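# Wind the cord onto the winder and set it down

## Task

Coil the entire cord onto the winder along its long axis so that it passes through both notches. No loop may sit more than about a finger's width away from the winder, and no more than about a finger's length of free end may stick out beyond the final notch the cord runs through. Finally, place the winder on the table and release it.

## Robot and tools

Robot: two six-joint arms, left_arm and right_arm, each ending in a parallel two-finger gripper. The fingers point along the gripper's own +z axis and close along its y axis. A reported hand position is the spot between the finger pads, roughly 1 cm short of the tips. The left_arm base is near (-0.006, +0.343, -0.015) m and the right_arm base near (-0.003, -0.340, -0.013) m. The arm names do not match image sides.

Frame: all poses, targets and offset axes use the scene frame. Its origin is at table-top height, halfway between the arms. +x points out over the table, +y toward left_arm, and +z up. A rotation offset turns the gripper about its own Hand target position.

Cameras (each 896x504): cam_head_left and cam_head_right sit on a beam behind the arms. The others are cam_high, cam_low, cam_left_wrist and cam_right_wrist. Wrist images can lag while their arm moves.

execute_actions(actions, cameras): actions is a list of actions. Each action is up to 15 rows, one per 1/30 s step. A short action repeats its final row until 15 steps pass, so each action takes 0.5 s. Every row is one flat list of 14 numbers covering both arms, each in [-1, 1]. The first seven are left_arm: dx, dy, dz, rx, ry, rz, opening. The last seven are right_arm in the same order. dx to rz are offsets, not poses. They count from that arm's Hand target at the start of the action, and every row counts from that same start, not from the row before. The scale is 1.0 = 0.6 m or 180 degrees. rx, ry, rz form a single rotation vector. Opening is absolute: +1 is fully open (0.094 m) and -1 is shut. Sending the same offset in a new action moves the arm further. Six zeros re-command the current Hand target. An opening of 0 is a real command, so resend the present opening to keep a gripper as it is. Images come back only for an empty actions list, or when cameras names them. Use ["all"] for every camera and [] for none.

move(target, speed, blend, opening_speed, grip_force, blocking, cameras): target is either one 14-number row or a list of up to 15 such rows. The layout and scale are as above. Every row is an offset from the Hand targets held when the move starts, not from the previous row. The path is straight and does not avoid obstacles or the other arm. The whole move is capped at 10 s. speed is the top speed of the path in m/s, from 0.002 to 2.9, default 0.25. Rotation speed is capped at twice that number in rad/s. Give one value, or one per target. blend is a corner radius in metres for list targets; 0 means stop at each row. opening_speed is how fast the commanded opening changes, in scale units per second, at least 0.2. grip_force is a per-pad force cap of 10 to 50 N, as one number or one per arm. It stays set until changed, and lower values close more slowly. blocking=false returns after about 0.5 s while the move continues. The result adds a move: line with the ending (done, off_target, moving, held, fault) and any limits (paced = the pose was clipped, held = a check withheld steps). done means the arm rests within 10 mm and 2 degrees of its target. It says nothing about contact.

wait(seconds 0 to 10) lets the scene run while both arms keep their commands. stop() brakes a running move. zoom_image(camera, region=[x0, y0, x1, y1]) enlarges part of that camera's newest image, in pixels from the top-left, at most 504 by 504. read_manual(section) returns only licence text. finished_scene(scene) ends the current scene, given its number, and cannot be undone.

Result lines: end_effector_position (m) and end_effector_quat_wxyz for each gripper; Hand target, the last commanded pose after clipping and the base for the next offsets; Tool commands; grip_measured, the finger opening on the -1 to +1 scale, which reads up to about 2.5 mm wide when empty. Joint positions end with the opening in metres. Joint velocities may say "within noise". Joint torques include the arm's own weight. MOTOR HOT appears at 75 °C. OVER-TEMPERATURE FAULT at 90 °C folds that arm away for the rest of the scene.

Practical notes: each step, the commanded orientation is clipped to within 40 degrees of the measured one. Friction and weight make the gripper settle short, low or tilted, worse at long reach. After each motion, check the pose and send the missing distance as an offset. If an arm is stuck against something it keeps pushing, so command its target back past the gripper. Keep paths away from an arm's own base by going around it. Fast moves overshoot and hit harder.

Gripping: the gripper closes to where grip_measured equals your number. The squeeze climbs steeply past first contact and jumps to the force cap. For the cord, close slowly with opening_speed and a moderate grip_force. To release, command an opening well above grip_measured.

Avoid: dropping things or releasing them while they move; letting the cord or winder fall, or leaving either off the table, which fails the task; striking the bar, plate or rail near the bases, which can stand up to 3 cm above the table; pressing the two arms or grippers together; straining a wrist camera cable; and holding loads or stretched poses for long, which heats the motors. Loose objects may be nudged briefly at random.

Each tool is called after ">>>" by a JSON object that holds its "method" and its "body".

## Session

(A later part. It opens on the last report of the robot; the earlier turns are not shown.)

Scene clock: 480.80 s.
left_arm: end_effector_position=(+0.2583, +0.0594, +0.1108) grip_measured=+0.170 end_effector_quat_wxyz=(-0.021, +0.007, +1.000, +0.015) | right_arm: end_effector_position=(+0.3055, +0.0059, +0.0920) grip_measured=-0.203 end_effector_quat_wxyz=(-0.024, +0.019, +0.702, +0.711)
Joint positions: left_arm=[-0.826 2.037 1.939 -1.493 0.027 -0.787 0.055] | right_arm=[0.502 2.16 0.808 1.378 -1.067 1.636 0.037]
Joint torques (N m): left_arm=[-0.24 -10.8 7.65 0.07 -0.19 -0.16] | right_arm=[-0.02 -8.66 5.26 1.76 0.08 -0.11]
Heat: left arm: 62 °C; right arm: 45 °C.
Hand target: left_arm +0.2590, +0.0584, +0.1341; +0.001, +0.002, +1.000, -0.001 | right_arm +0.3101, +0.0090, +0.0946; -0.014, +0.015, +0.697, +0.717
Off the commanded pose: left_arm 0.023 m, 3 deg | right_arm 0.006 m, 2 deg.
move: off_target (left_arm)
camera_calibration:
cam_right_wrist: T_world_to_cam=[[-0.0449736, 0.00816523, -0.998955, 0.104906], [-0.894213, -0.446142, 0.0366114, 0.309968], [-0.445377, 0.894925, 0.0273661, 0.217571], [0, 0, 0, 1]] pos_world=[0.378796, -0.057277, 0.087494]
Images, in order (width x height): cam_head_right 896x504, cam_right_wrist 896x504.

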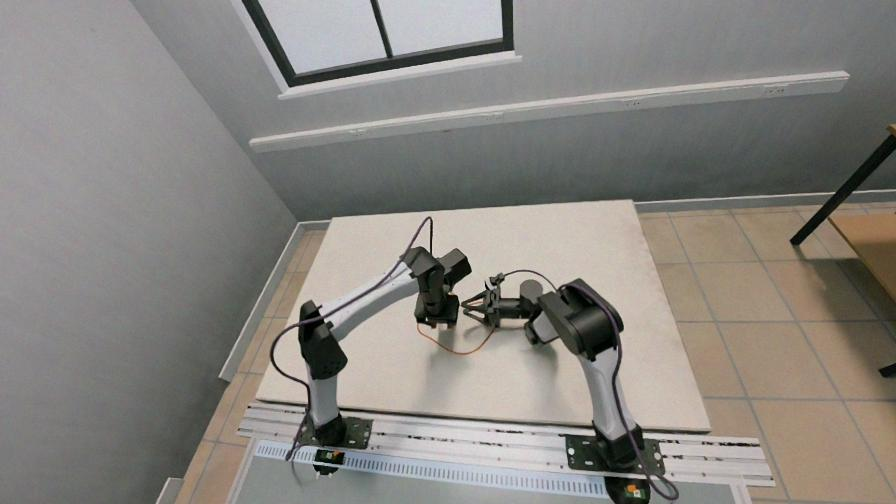

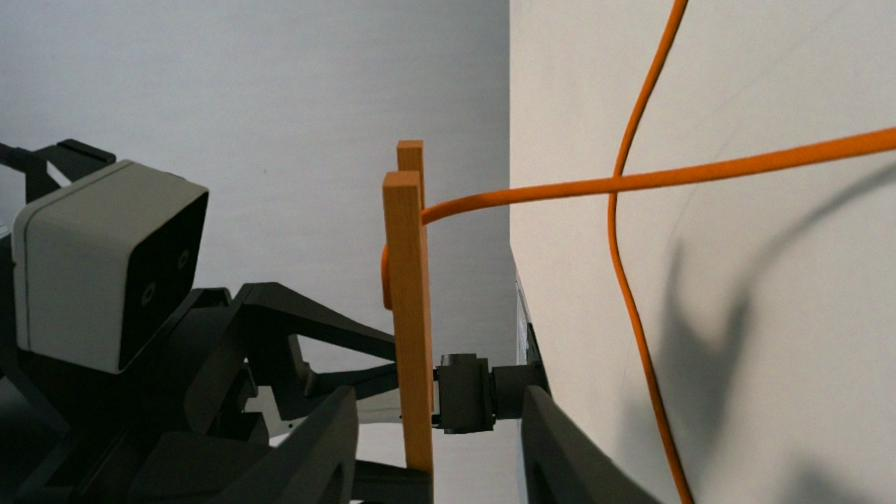

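>>> {"method": "move", "body": {"target": [0, 0, 0, 0, 0, 0, 0.0, -0.0142, 0.02, 0.0175, 0.005, -0.006, 0, -0.2], "speed": 0.08, "cameras": ["cam_right_wrist", "cam_low"]}}

Scene clock: 531.67 s.
left_arm: end_effector_position=(+0.2583, +0.0594, +0.1108) grip_measured=+0.170 end_effector_quat_wxyz=(-0.021, +0.007, +1.000, +0.015) | right_arm: end_effector_position=(+0.2991, +0.0174, +0.0939) grip_measured=-0.203 end_effector_quat_wxyz=(-0.022, +0.019, +0.700, +0.713)
Joint positions: left_arm=[-0.826 2.037 1.939 -1.493 0.027 -0.787 0.055] | right_arm=[0.54 2.16 0.808 1.388 -1.026 1.639 0.037]
Joint torques (N m): left_arm=[-0.21 -10.77 7.68 0.08 -0.2 -0.16] | right_arm=[0.25 -11.07 4.67 1.79 0.09 -0.07]
Heat: left arm: 63 °C; right arm: 47 °C.
Hand target: left_arm +0.2590, +0.0584, +0.1341; +0.001, +0.002, +1.000, -0.001 | right_arm +0.3016, +0.0210, +0.1051; -0.008, +0.008, +0.691, +0.723
Off the commanded pose: left_arm 0.023 m, 3 deg | right_arm 0.012 m, 2 deg.
move: off_target (left_arm, right_arm)
camera_calibration:
cam_right_wrist: T_world_to_cam=[[-0.0404898, 0.0143779, -0.999077, 0.104941], [-0.895583, -0.443888, 0.0299074, 0.310372], [-0.443048, 0.895967, 0.0308495, 0.203301], [0, 0, 0, 1]] pos_world=[0.372285, -0.0458899, 0.0892896]
Images, in order (width x height): cam_low 896x504, cam_right_wrist 896x504.

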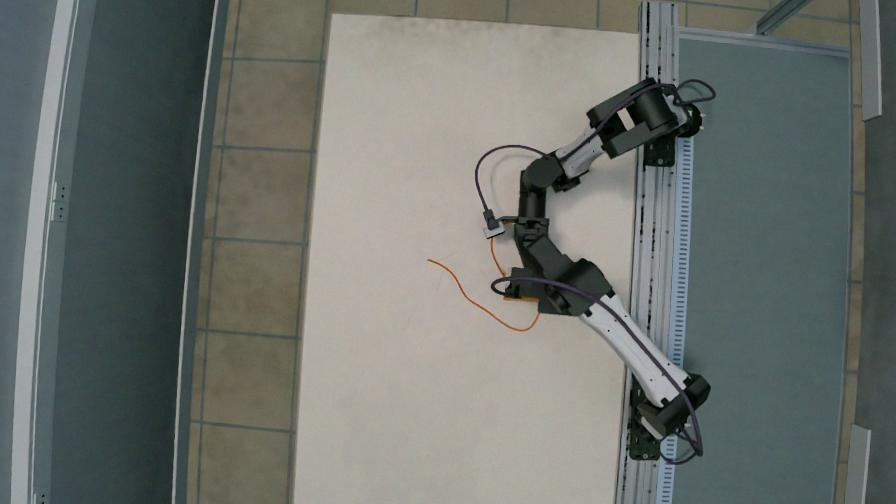

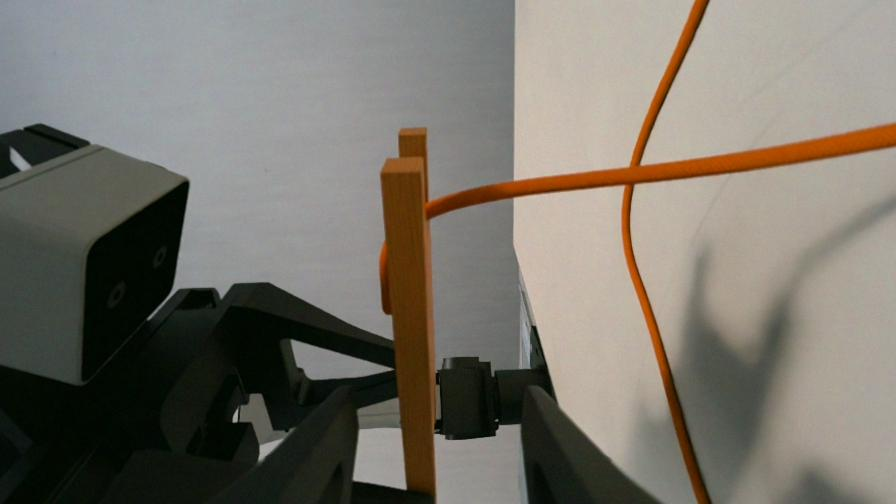

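>>> {"method": "move", "body": {"target": [0, 0, 0, 0, 0, 0, 0.0, 0, 0.008, 0.0225, 0, 0, 0, -0.2], "speed": 0.08, "cameras": ["cam_right_wrist"]}}

Scene clock: 559.37 s.
left_arm: end_effector_position=(+0.2583, +0.0594, +0.1108) grip_measured=+0.170 end_effector_quat_wxyz=(-0.021, +0.007, +1.000, +0.015) | right_arm: end_effector_position=(+0.2975, +0.0206, +0.0897) grip_measured=-0.203 end_effector_quat_wxyz=(-0.029, +0.028, +0.705, +0.708)
Joint positions: left_arm=[-0.826 2.037 1.939 -1.493 0.027 -0.787 0.055] | right_arm=[0.55 2.16 0.808 1.362 -1.014 1.641 0.037]
Joint torques (N m): left_arm=[-0.28 -10.8 7.68 0.07 -0.2 -0.17] | right_arm=[0.01 -15.64 5.34 1.59 0.12 -0.13]
Heat: left arm: 64 °C; right arm: 51 °C.
Hand target: left_arm +0.2590, +0.0584, +0.1341; +0.001, +0.002, +1.000, -0.001 | right_arm +0.3016, +0.0258, +0.1186; -0.008, +0.008, +0.691, +0.723
Off the commanded pose: left_arm 0.023 m, 3 deg | right_arm 0.030 m, 4 deg.
move: off_target (left_arm, right_arm)
camera_calibration:
cam_right_wrist: T_world_to_cam=[[-0.0638356, 0.0010197, -0.99796, 0.107817], [-0.895283, -0.441861, 0.0568162, 0.307953], [-0.440902, 0.897083, 0.0291194, 0.199455], [0, 0, 0, 1]] pos_world=[0.370528, -0.0429652, 0.0842922]
Images, in order (width x height): cam_right_wrist 896x504.

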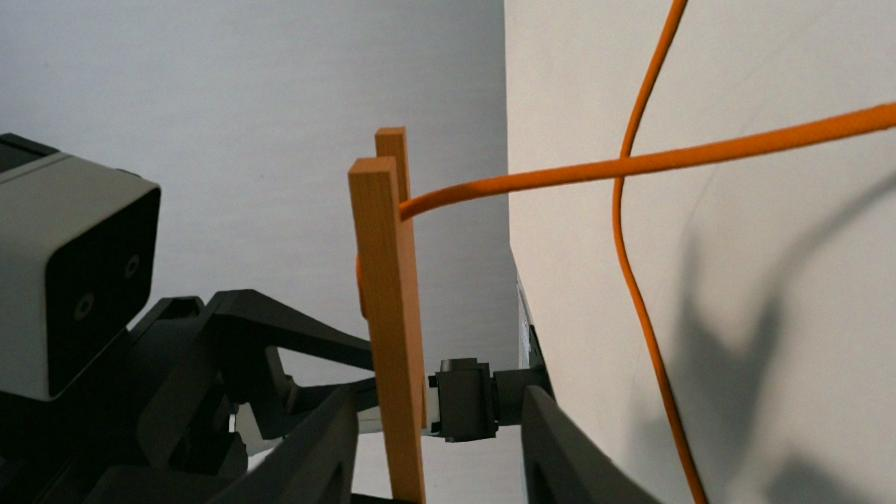

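>>> {"method": "move", "body": {"target": [[0, 0, 0, 0, 0, 0, 0.0, 0.0023, -0.093, 0.044, 0, 0, 0, -0.2], [0, 0, 0, 0, 0, 0, 0.0, 0.0048, -0.0013, -0.0252, 0, 0, 0, -0.2]], "speed": 0.2, "blend": [0.01, 0], "cameras": ["cam_right_wrist"]}}

Scene clock: 582.90 s.
left_arm: end_effector_position=(+0.2583, +0.0594, +0.1108) grip_measured=+0.170 end_effector_quat_wxyz=(-0.021, +0.007, +1.000, +0.015) | right_arm: end_effector_position=(+0.2991, +0.0224, +0.0987) grip_measured=-0.203 end_effector_quat_wxyz=(-0.026, +0.018, +0.698, +0.715)
Joint positions: left_arm=[-0.826 2.037 1.939 -1.493 0.027 -0.787 0.055] | right_arm=[0.551 2.155 0.823 1.378 -1.021 1.653 0.037]
Joint torques (N m): left_arm=[-0.29 -10.8 7.65 0.07 -0.19 -0.16] | right_arm=[-0.23 -9.24 5.24 1.8 0.1 -0.28]
Heat: left arm: 64 °C; right arm: 60 °C.
Hand target: left_arm +0.2590, +0.0584, +0.1341; +0.001, +0.002, +1.000, -0.001 | right_arm +0.3044, +0.0251, +0.1035; -0.008, +0.008, +0.691, +0.723
Off the commanded pose: left_arm 0.023 m, 3 deg | right_arm 0.008 m, 3 deg.
move: off_target (left_arm, right_arm)
camera_calibration:
cam_right_wrist: T_world_to_cam=[[-0.0456671, 0.0196588, -0.998763, 0.110977], [-0.89297, -0.448978, 0.0319925, 0.311554], [-0.447794, 0.893326, 0.0380583, 0.199476], [0, 0, 0, 1]] pos_world=[0.372601, -0.0404976, 0.093281]
Images, in order (width x height): cam_right_wrist 896x504.

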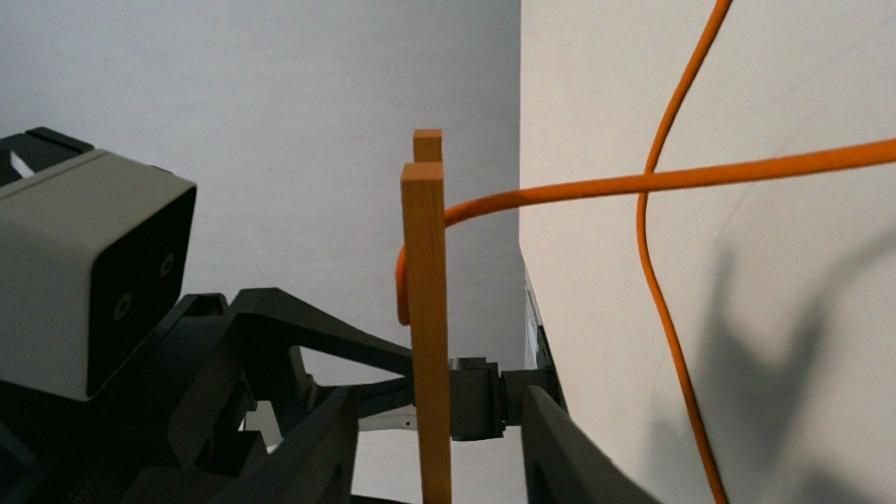

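>>> {"method": "move", "body": {"target": [0, 0, 0, 0, 0, 0, 0.0, -0.001, 0.0295, 0.009, 0, 0, 0, -0.2], "speed": 0.1, "cameras": ["cam_right_wrist"]}}

Scene clock: 597.63 s.
left_arm: end_effector_position=(+0.2583, +0.0594, +0.1108) grip_measured=+0.170 end_effector_quat_wxyz=(-0.021, +0.007, +1.000, +0.015) | right_arm: end_effector_position=(+0.3005, +0.0382, +0.1077) grip_measured=-0.203 end_effector_quat_wxyz=(-0.017, +0.013, +0.693, +0.720)
Joint positions: left_arm=[-0.826 2.037 1.939 -1.493 0.027 -0.787 0.055] | right_arm=[0.587 2.155 0.864 1.359 -0.979 1.652 0.037]
Joint torques (N m): left_arm=[-0.27 -10.8 7.65 0.07 -0.2 -0.16] | right_arm=[0.03 -9.47 5.23 1.62 0.19 -0.3]
Heat: left arm: 64 °C; right arm: 57 °C.
Hand target: left_arm +0.2590, +0.0584, +0.1341; +0.001, +0.002, +1.000, -0.001 | right_arm +0.3039, +0.0428, +0.1090; -0.008, +0.008, +0.691, +0.723
Off the commanded pose: left_arm 0.023 m, 3 deg | right_arm 0.006 m, 1 deg.
move: off_target (left_arm)
camera_calibration:
cam_right_wrist: T_world_to_cam=[[-0.0267895, 0.0338244, -0.999069, 0.113638], [-0.895834, -0.444298, 0.00897922, 0.322783], [-0.44358, 0.895241, 0.0422035, 0.183855], [0, 0, 0, 1]] pos_world=[0.373759, -0.0250265, 0.102874]
Images, in order (width x height): cam_right_wrist 896x504.

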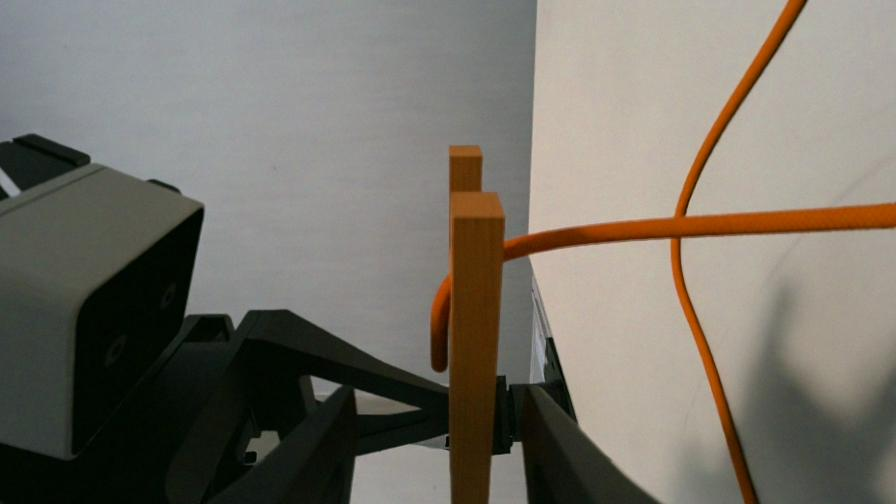

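>>> {"method": "move", "body": {"target": [0, 0, 0, 0, 0, 0, 0.0, 0.0, 0.0175, -0.0125, 0, 0, 0, -0.2], "speed": 0.1, "cameras": ["cam_right_wrist"]}}

Scene clock: 617.47 s.
left_arm: end_effector_position=(+0.2583, +0.0594, +0.1108) grip_measured=+0.170 end_effector_quat_wxyz=(-0.021, +0.007, +1.000, +0.015) | right_arm: end_effector_position=(+0.3010, +0.0482, +0.1009) grip_measured=-0.203 end_effector_quat_wxyz=(-0.018, +0.015, +0.694, +0.719)
Joint positions: left_arm=[-0.826 2.037 1.939 -1.493 0.027 -0.787 0.055] | right_arm=[0.609 2.189 0.892 1.359 -0.957 1.648 0.037]
Joint torques (N m): left_arm=[-0.27 -10.78 7.69 0.07 -0.2 -0.15] | right_arm=[0.32 -9.32 5.52 1.69 0.21 -0.3]
Heat: left arm: 65 °C; right arm: 55 °C.
Hand target: left_arm +0.2590, +0.0584, +0.1341; +0.001, +0.002, +1.000, -0.001 | right_arm +0.3039, +0.0532, +0.1013; -0.008, +0.008, +0.691, +0.723
Off the commanded pose: left_arm 0.023 m, 3 deg | right_arm 0.006 m, 1 deg.
move: off_target (left_arm)
camera_calibration:
cam_right_wrist: T_world_to_cam=[[-0.029457, 0.0314042, -0.999073, 0.10748], [-0.896147, -0.443581, 0.0124791, 0.327443], [-0.442778, 0.895684, 0.0412093, 0.175167], [0, 0, 0, 1]] pos_world=[0.374163, -0.0150222, 0.096076]
Images, in order (width x height): cam_right_wrist 896x504.

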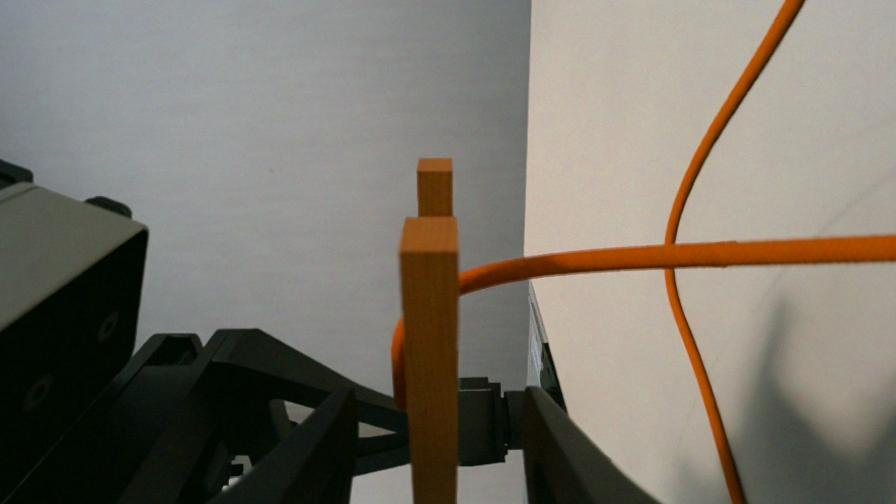

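>>> {"method": "move", "body": {"target": [0, 0, 0, 0, 0, 0, 0.0, 0.0, 0.0, 0.0, 0, 0, 0, -0.95], "speed": 0.1, "opening_speed": 0.6, "cameras": ["cam_right_wrist", "cam_left_wrist"]}}

Scene clock: 627.67 s.
left_arm: end_effector_position=(+0.2579, +0.0593, +0.1108) grip_measured=+0.170 end_effector_quat_wxyz=(-0.022, +0.006, +1.000, +0.015) | right_arm: end_effector_position=(+0.3018, +0.0486, +0.1027) grip_measured=-0.766 end_effector_quat_wxyz=(-0.013, +0.010, +0.693, +0.721)
Joint positions: left_arm=[-0.826 2.037 1.939 -1.494 0.029 -0.788 0.055] | right_arm=[0.609 2.189 0.896 1.363 -0.956 1.641 0.011]
Joint torques (N m): left_arm=[-0.27 -10.78 7.64 0.08 -0.22 -0.15] | right_arm=[0.01 -9.29 5.65 1.63 0.12 -0.25]
Heat: left arm: 65 °C; right arm: 55 °C.
Hand target: left_arm +0.2590, +0.0584, +0.1341; +0.001, +0.002, +1.000, -0.001 | right_arm +0.3040, +0.0532, +0.1014; -0.008, +0.008, +0.691, +0.723
Off the commanded pose: left_arm 0.023 m, 3 deg | right_arm 0.005 m, 1 deg.
move: off_target (left_arm)
camera_calibration:
cam_left_wrist: T_world_to_cam=[[-0.0328819, -0.999434, -0.00704043, 0.0691526], [-0.889022, 0.0260291, 0.457124, 0.215984], [-0.456682, 0.0212902, -0.889375, 0.305476], [0, 0, 0, 1]] pos_world=[0.333794, 0.0569879, 0.173439]
cam_right_wrist: T_world_to_cam=[[-0.0161031, 0.0360775, -0.999219, 0.105069], [-0.896908, -0.442214, -0.00151213, 0.329918], [-0.441923, 0.896184, 0.0394792, 0.175004], [0, 0, 0, 1]] pos_world=[0.374937, -0.0147316, 0.0985767]
Images, in order (width x height): cam_left_wrist 896x504, cam_right_wrist 896x504.

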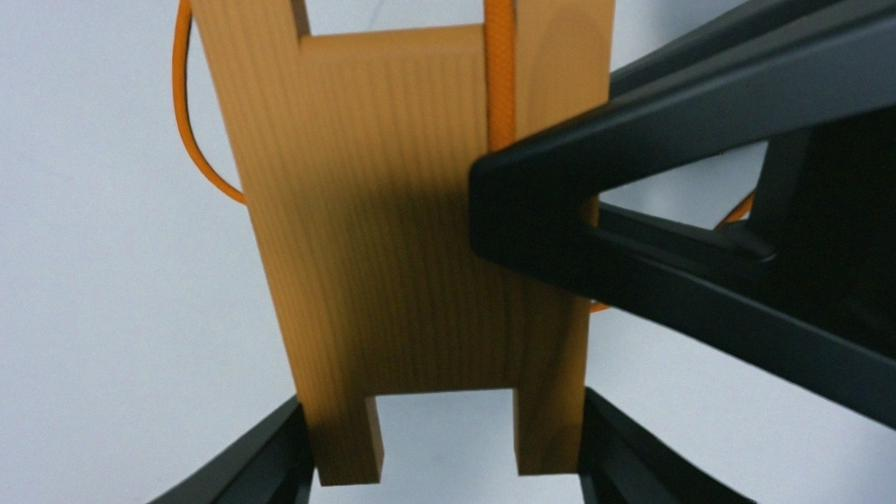

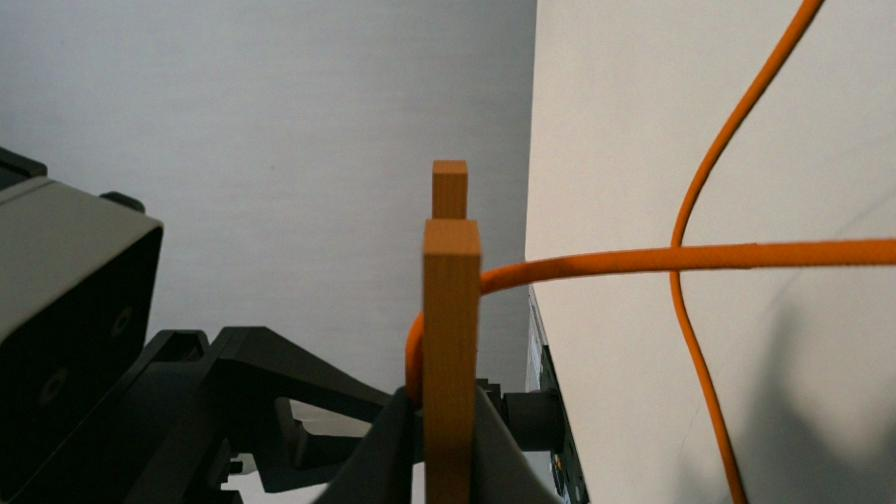

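>>> {"method": "move", "body": {"target": [[0, 0, 0, 0, 0, 0, 0.0, 0.0, 0.0, 0.0025, 0, 0, 0, -0.5], [0, 0, 0, 0, 0, 0, 0.0, 0.0, -0.016, 0.0025, 0, 0, 0, -0.5]], "speed": 0.1, "cameras": ["cam_right_wrist", "cam_left_wrist"]}}

Scene clock: 650.50 s.
left_arm: end_effector_position=(+0.2574, +0.0590, +0.1108) grip_measured=+0.170 end_effector_quat_wxyz=(-0.022, +0.007, +1.000, +0.015) | right_arm: end_effector_position=(+0.3052, +0.0460, +0.1023) grip_measured=-0.503 end_effector_quat_wxyz=(-0.010, +0.014, +0.693, +0.721)
Joint positions: left_arm=[-0.827 2.037 1.939 -1.495 0.029 -0.788 0.055] | right_arm=[0.6 2.189 0.896 1.361 -0.956 1.641 0.023]
Joint torques (N m): left_arm=[-0.12 -10.81 7.73 0.08 -0.22 -0.16] | right_arm=[-0.99 -11 3.44 1.69 -0.01 -0.19]
Heat: left arm: 65 °C; right arm: 54 °C.
Hand target: left_arm +0.2590, +0.0584, +0.1341; +0.001, +0.002, +1.000, -0.001 | right_arm +0.3039, +0.0436, +0.1029; -0.008, +0.008, +0.691, +0.723
Off the commanded pose: left_arm 0.023 m, 3 deg | right_arm 0.003 m, 1 deg.
move: off_target (left_arm)
camera_calibration:
cam_left_wrist: T_world_to_cam=[[-0.0344088, -0.999381, -0.00736935, 0.0691989], [-0.888864, 0.0272312, 0.457361, 0.215392], [-0.456877, 0.0222876, -0.889251, 0.305247], [0, 0, 0, 1]] pos_world=[0.333296, 0.0564875, 0.173439]
cam_right_wrist: T_world_to_cam=[[-0.0173219, 0.0350351, -0.999236, 0.105179], [-0.900737, -0.434365, 0.000384691, 0.332454], [-0.43402, 0.900055, 0.0390815, 0.176384], [0, 0, 0, 1]] pos_world=[0.37783, -0.0180332, 0.0980774]
Images, in order (width x height): cam_left_wrist 896x504, cam_right_wrist 896x504.

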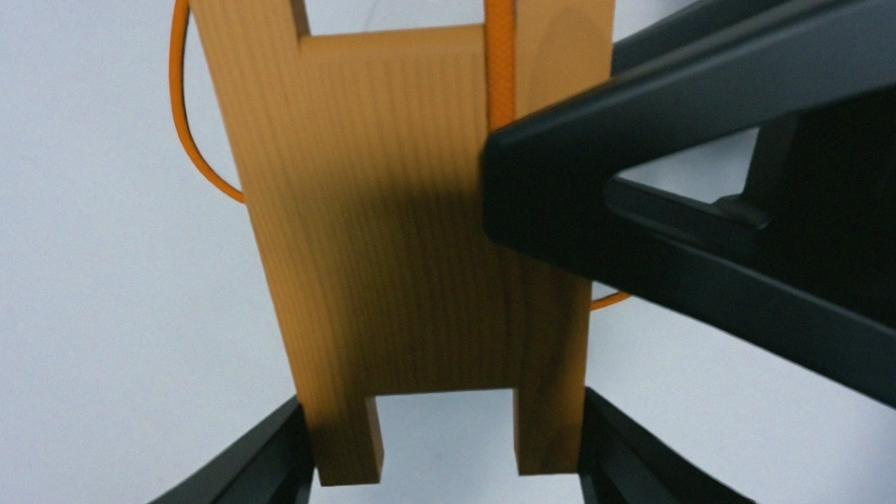

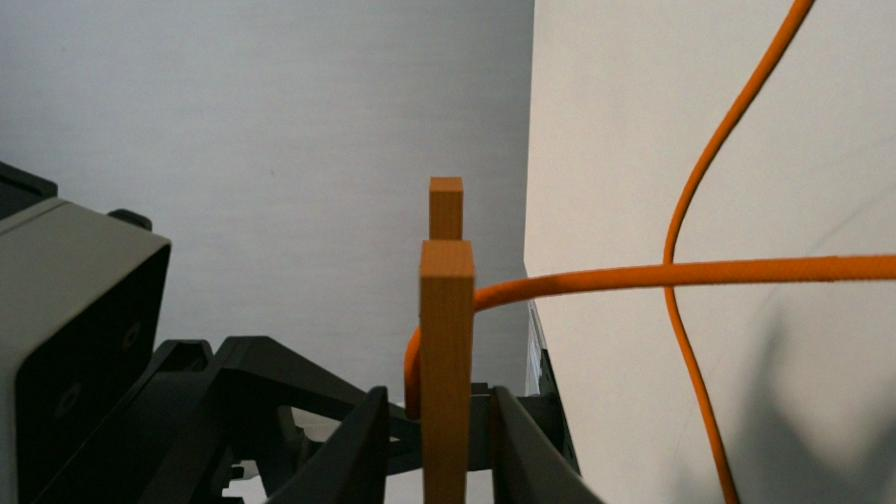

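>>> {"method": "move", "body": {"target": [0, 0, 0, 0, 0, 0, 0.0, -0.006, -0.02, 0.0, 0, 0, 0, -0.5], "speed": 0.1, "cameras": ["cam_left_wrist"]}}

Scene clock: 656.87 s.
left_arm: end_effector_position=(+0.2570, +0.0587, +0.1108) grip_measured=+0.170 end_effector_quat_wxyz=(-0.022, +0.008, +1.000, +0.015) | right_arm: end_effector_position=(+0.3014, +0.0346, +0.0931) grip_measured=-0.503 end_effector_quat_wxyz=(-0.016, +0.021, +0.698, +0.716)
Joint positions: left_arm=[-0.828 2.037 1.939 -1.495 0.029 -0.788 0.055] | right_arm=[0.58 2.189 0.851 1.384 -0.974 1.641 0.023]
Joint torques (N m): left_arm=[0.02 -10.78 7.68 0.08 -0.22 -0.15] | right_arm=[-0.79 -12.33 3.07 1.74 -0.16 -0.16]
Heat: left arm: 65 °C; right arm: 55 °C.
Hand target: left_arm +0.2590, +0.0584, +0.1341; +0.001, +0.002, +1.000, -0.001 | right_arm +0.3003, +0.0316, +0.1029; -0.008, +0.008, +0.691, +0.723
Off the commanded pose: left_arm 0.023 m, 3 deg | right_arm 0.010 m, 2 deg.
move: off_target (left_arm)
camera_calibration:
cam_left_wrist: T_world_to_cam=[[-0.0355295, -0.99934, -0.0075673, 0.0692937], [-0.888657, 0.0281285, 0.457708, 0.214955], [-0.457193, 0.0229869, -0.88907, 0.305152], [0, 0, 0, 1]] pos_world=[0.332997, 0.0561871, 0.173439]
Images, in order (width x height): cam_left_wrist 896x504.

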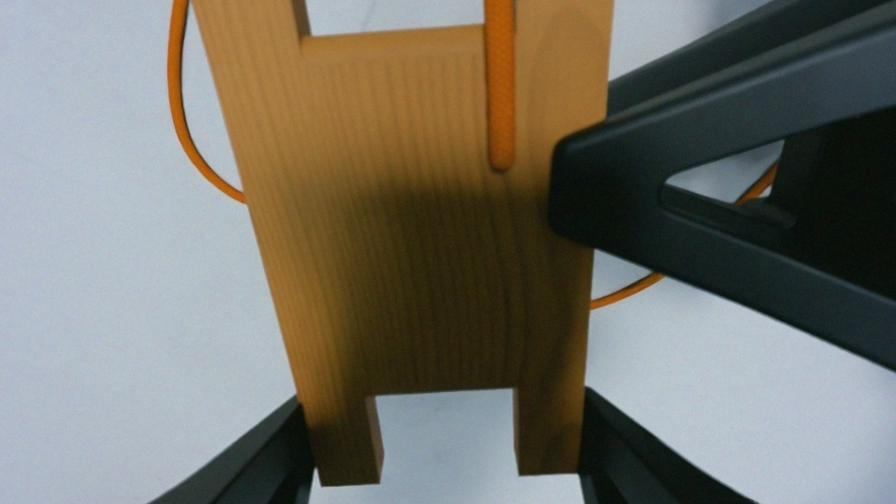

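>>> {"method": "move", "body": {"target": [0, 0, 0, 0, 0, 0, 0.0, 0.0, 0.006, 0.018, 0, 0, 0, -0.5], "speed": 0.1, "cameras": ["cam_left_wrist", "cam_right_wrist"]}}

Scene clock: 664.80 s.
left_arm: end_effector_position=(+0.2570, +0.0587, +0.1108) grip_measured=+0.170 end_effector_quat_wxyz=(-0.022, +0.008, +1.000, +0.015) | right_arm: end_effector_position=(+0.3014, +0.0346, +0.0923) grip_measured=-0.503 end_effector_quat_wxyz=(-0.017, +0.022, +0.699, +0.715)
Joint positions: left_arm=[-0.828 2.037 1.939 -1.495 0.029 -0.788 0.055] | right_arm=[0.58 2.189 0.851 1.379 -0.974 1.641 0.023]
Joint torques (N m): left_arm=[-0.01 -10.8 7.65 0.09 -0.23 -0.15] | right_arm=[-0.09 -15.99 3.69 1.45 -0.11 -0.14]
Heat: left arm: 66 °C; right arm: 57 °C.
Hand target: left_arm +0.2590, +0.0584, +0.1341; +0.001, +0.002, +1.000, -0.001 | right_arm +0.3003, +0.0352, +0.1137; -0.008, +0.008, +0.691, +0.723
Off the commanded pose: left_arm 0.023 m, 3 deg | right_arm 0.021 m, 2 deg.
move: off_target (left_arm, right_arm)
camera_calibration:
cam_left_wrist: T_world_to_cam=[[-0.0355295, -0.99934, -0.0075673, 0.0692937], [-0.888657, 0.0281285, 0.457708, 0.214955], [-0.457193, 0.0229869, -0.88907, 0.305152], [0, 0, 0, 1]] pos_world=[0.332997, 0.0561871, 0.173439]
cam_right_wrist: T_world_to_cam=[[-0.0388083, 0.0191201, -0.999064, 0.102579], [-0.900824, -0.433362, 0.0266986, 0.321623], [-0.432446, 0.901017, 0.0340419, 0.18537], [0, 0, 0, 1]] pos_world=[0.373869, -0.0296036, 0.0875856]
Images, in order (width x height): cam_left_wrist 896x504, cam_right_wrist 896x504.

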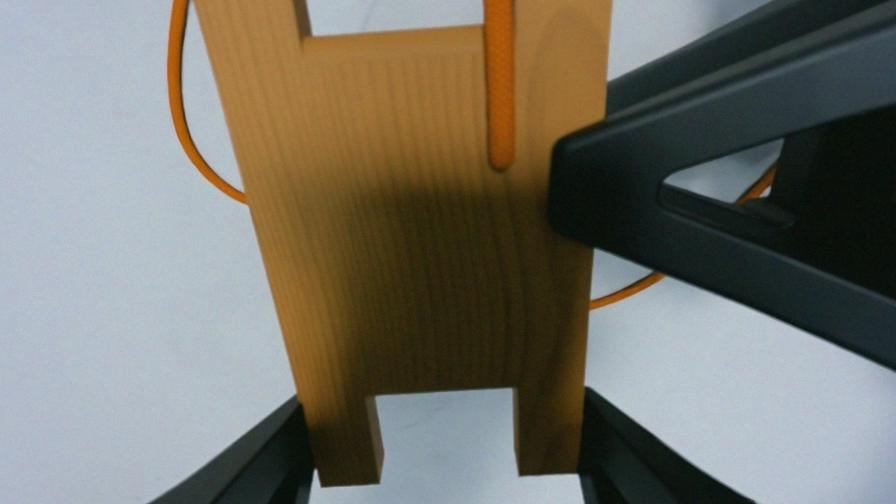

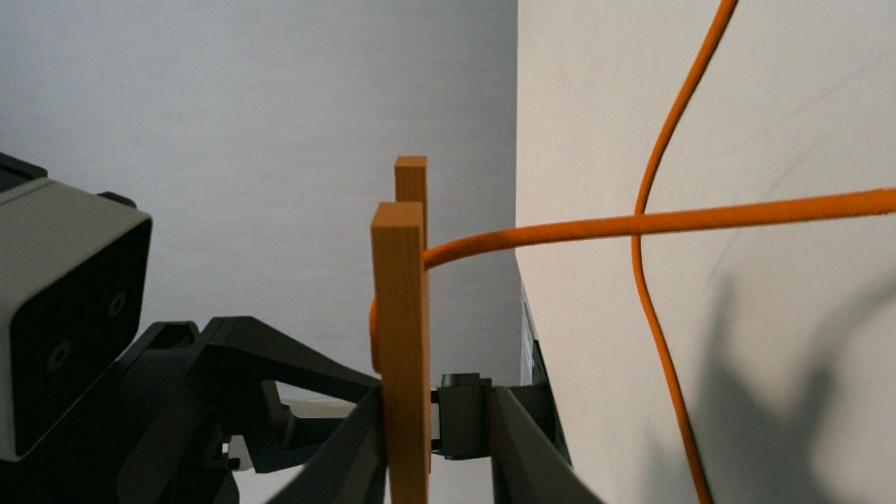

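>>> {"method": "move", "body": {"target": [[0, 0, 0, 0, 0, 0, 0.0, 0.0, 0.0, 0.0, 0, 0, 0, -0.25], [0, 0, 0, 0, 0, 0, 0.0, 0.0045, -0.0587, 0.0238, 0, 0, 0, -0.25], [0, 0, 0, 0, 0, 0, 0.0, 0.0053, 0.0122, -0.0153, 0, 0, 0, -0.25]], "speed": 0.15, "blend": [0, 0.005, 0], "cameras": ["cam_left_wrist", "cam_right_wrist"]}}

Scene clock: 686.07 s.
left_arm: end_effector_position=(+0.2570, +0.0587, +0.1108) grip_measured=+0.170 end_effector_quat_wxyz=(-0.022, +0.008, +1.000, +0.015) | right_arm: end_effector_position=(+0.2978, +0.0394, +0.1018) grip_measured=-0.253 end_effector_quat_wxyz=(-0.020, +0.013, +0.696, +0.718)
Joint positions: left_arm=[-0.828 2.037 1.939 -1.495 0.029 -0.788 0.055] | right_arm=[0.592 2.166 0.861 1.36 -0.979 1.643 0.035]
Joint torques (N m): left_arm=[0.03 -10.74 7.66 0.09 -0.21 -0.14] | right_arm=[-0.4 -9.11 5.65 1.76 0.19 -0.18]
Heat: left arm: 66 °C; right arm: 68 °C.
Hand target: left_arm +0.2590, +0.0584, +0.1341; +0.001, +0.002, +1.000, -0.001 | right_arm +0.3034, +0.0426, +0.1045; -0.008, +0.008, +0.691, +0.723
Off the commanded pose: left_arm 0.023 m, 3 deg | right_arm 0.007 m, 2 deg.
move: off_target (left_arm)
camera_calibration:
cam_left_wrist: T_world_to_cam=[[-0.0355295, -0.99934, -0.0075673, 0.0692937], [-0.888657, 0.0281285, 0.457708, 0.214955], [-0.457193, 0.0229869, -0.88907, 0.305152], [0, 0, 0, 1]] pos_world=[0.332997, 0.0561871, 0.173439]
cam_right_wrist: T_world_to_cam=[[-0.029466, 0.0259535, -0.999229, 0.10876], [-0.893508, -0.448807, 0.0146913, 0.319841], [-0.44808, 0.893252, 0.0364142, 0.183861], [0, 0, 0, 1]] pos_world=[0.37137, -0.0235096, 0.0972819]
Images, in order (width x height): cam_left_wrist 896x504, cam_right_wrist 896x504.

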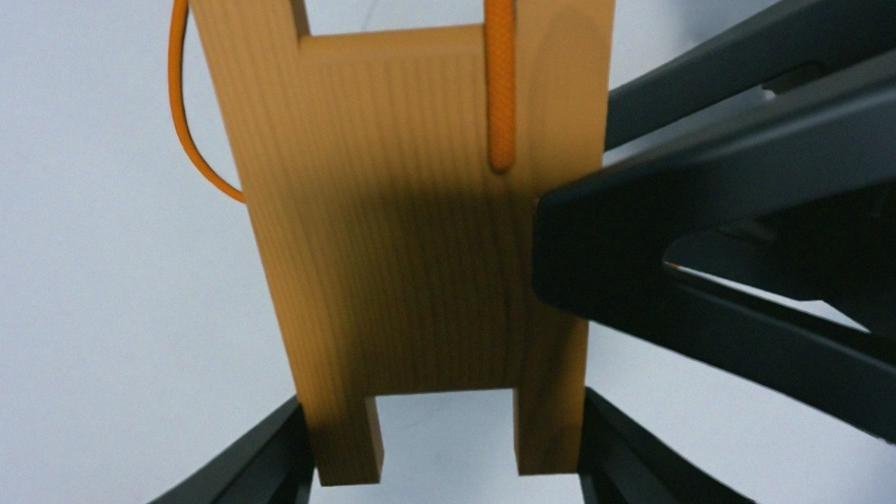

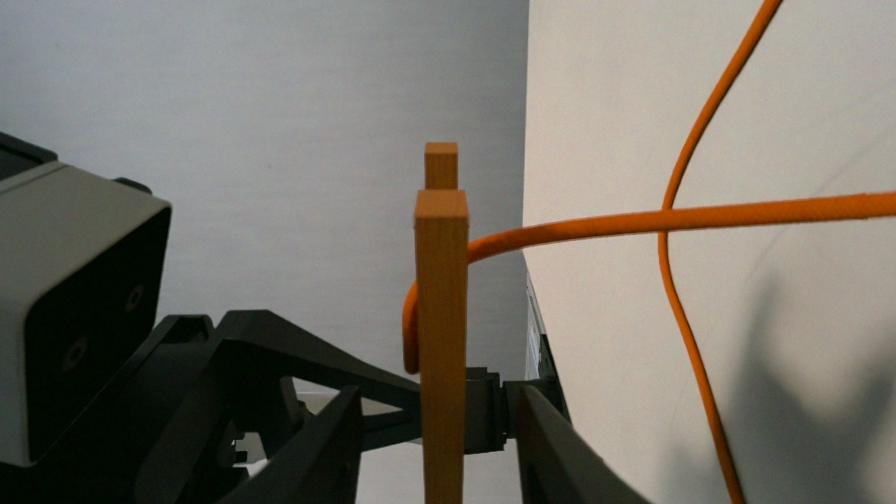

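>>> {"method": "move", "body": {"target": [[0, 0, 0, 0, 0, 0, 0.0, 0, 0, 0, 0, 0, 0, -0.95], [0, 0, 0, 0, 0, 0, 0.5, 0, 0, 0, 0, 0, 0, -0.95], [0.005, 0.0, 0.18, 0, 0, 0, 0.5, 0, 0, 0, 0, 0, 0, -0.95]], "speed": 0.12, "cameras": ["cam_left_wrist", "cam_right_wrist", "cam_high"]}}

Scene clock: 719.83 s.
left_arm: end_effector_position=(+0.2628, +0.0518, +0.2211) grip_measured=+0.498 end_effector_quat_wxyz=(+0.080, +0.009, +0.993, -0.089) | right_arm: end_effector_position=(+0.2981, +0.0395, +0.1015) grip_measured=-0.841 end_effector_quat_wxyz=(-0.019, +0.012, +0.696, +0.717)
Joint positions: left_arm=[-0.825 1.886 2.151 -1.567 0.029 -0.789 0.07] | right_arm=[0.592 2.168 0.861 1.36 -0.978 1.64 0.007]
Joint torques (N m): left_arm=[0.8 -9.25 7.1 0.75 -0.19 -0.07] | right_arm=[-0.24 -9.06 5.65 1.78 0.11 -0.19]
Heat: left arm: 66 °C; right arm: 58 °C.
Hand target: left_arm +0.2619, +0.0584, +0.2421; +0.001, +0.002, +1.000, -0.001 | right_arm +0.3034, +0.0426, +0.1045; -0.008, +0.008, +0.691, +0.723
Off the commanded pose: left_arm 0.022 m, 14 deg | right_arm 0.007 m, 2 deg.
joint sent to its limit (left arm) — joint 4 (wrist pitch), lower limit. The joint targets are off in orientation, not in position.
move: off_target (left_arm); target 2's new opening was sent with left_arm's hand 0.023 m and 3 deg from that target
camera_calibration:
cam_left_wrist: T_world_to_cam=[[-0.0552378, -0.979781, 0.192297, 0.0234775], [-0.961223, 0.104296, 0.25529, 0.229686], [-0.270184, -0.170739, -0.947549, 0.379799], [0, 0, 0, 1]] pos_world=[0.324692, 0.0638938, 0.296727]
cam_right_wrist: T_world_to_cam=[[-0.0271174, 0.025793, -0.999299, 0.1077], [-0.893899, -0.448089, 0.0126916, 0.320464], [-0.447447, 0.893617, 0.0352074, 0.183891], [0, 0, 0, 1]] pos_world=[0.371664, -0.0235096, 0.0970832]
Images, in order (width x height): cam_high 896x504, cam_left_wrist 896x504, cam_right_wrist 896x504.

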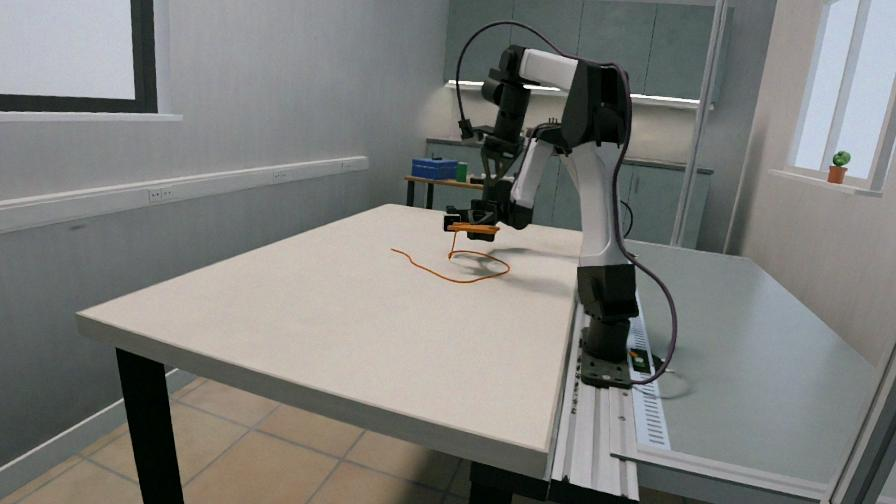

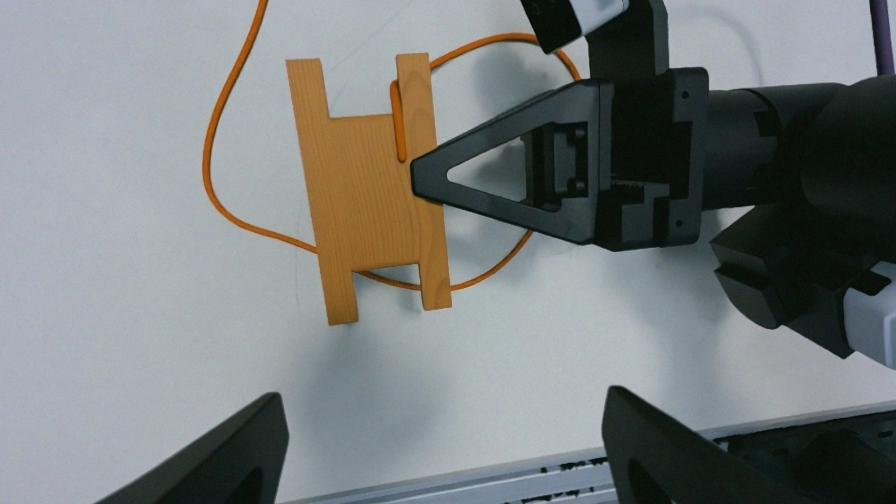

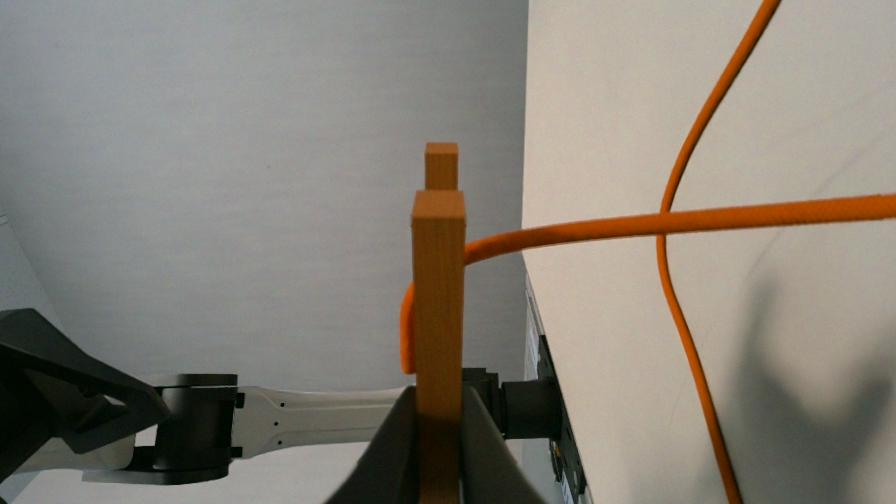

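>>> {"method": "move", "body": {"target": [-0.0198, 0.0693, -0.0368, -0.5, 0, 0, 0.0, -0.0807, -0.111, 0.1142, -0.0144, -0.0072, 0, -0.95], "speed": 0.3, "cameras": ["cam_left_wrist", "cam_right_wrist", "cam_high", "cam_low"]}}

Scene clock: 753.27 s.
left_arm: end_effector_position=(+0.2481, +0.1009, +0.2190) grip_measured=+0.002 end_effector_quat_wxyz=(-0.007, -0.001, +0.711, -0.703) | right_arm: end_effector_position=(+0.2581, -0.0202, +0.1584) grip_measured=-0.841 end_effector_quat_wxyz=(-0.015, +0.019, +0.714, +0.699)
Joint positions: left_arm=[-0.254 1.413 0.574 0.944 1.349 -1.677 0.047] | right_arm=[0.509 1.713 0.611 1.059 -1.048 1.562 0.007]
Joint torques (N m): left_arm=[-0.28 -2.95 5.16 2.07 -0.3 0] | right_arm=[-1.17 -11.66 4.21 1.6 -0.15 -0.31]
Heat: left arm: 61 °C; right arm: 57 °C.
Hand target: left_arm +0.2501, +0.1000, +0.2199; +0.002, +0.001, +0.707, -0.707 | right_arm +0.2549, -0.0240, +0.1730; +0.000, +0.000, +0.707, +0.707
Off the commanded pose: left_arm 0.002 m, 1 deg | right_arm 0.015 m, 3 deg.
move: off_target (right_arm)
camera_calibration:
cam_left_wrist: T_world_to_cam=[[-0.00828695, 0.0098498, 0.999917, -0.217256], [-0.904971, 0.425313, -0.0116897, 0.223035], [-0.425393, -0.904993, 0.00538923, 0.28613], [0, 0, 0, 1]] pos_world=[0.321757, 0.166226, 0.218303]
cam_right_wrist: T_world_to_cam=[[-0.031499, -0.0255893, -0.999176, 0.165168], [-0.899693, -0.434732, 0.0394965, 0.254724], [-0.435385, 0.900196, -0.00932887, 0.221374], [0, 0, 0, 1]] pos_world=[0.330759, -0.0843168, 0.157036]
Images, in order (width x height): cam_high 896x504, cam_low 896x504, cam_left_wrist 896x504, cam_right_wrist 896x504.

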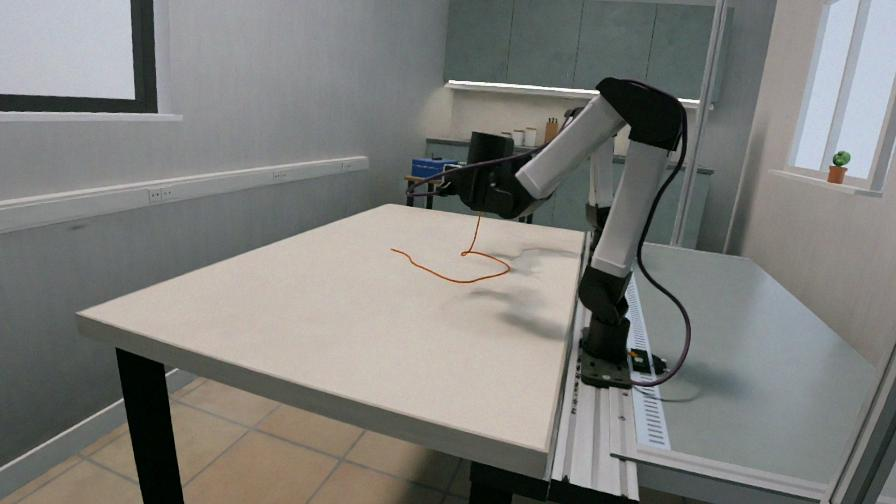

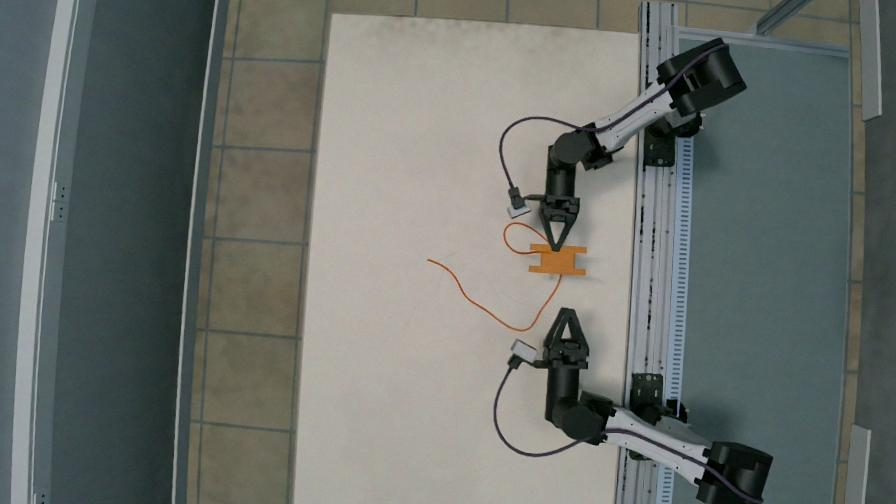

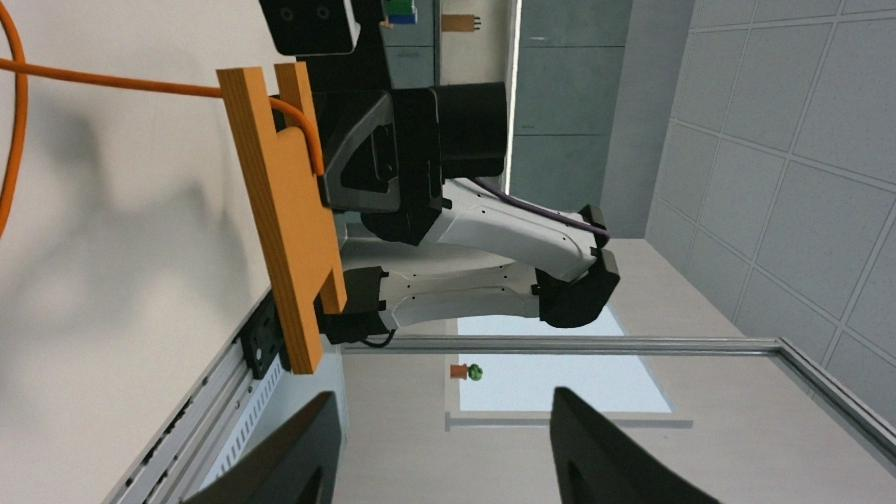

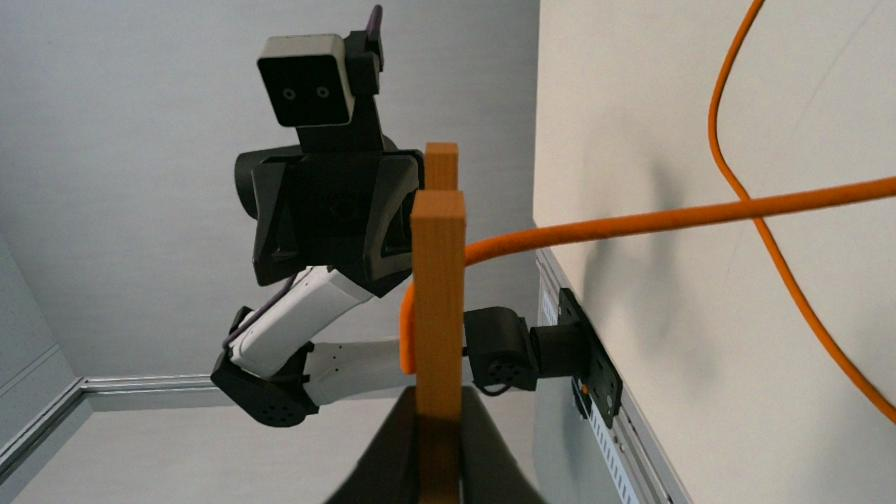

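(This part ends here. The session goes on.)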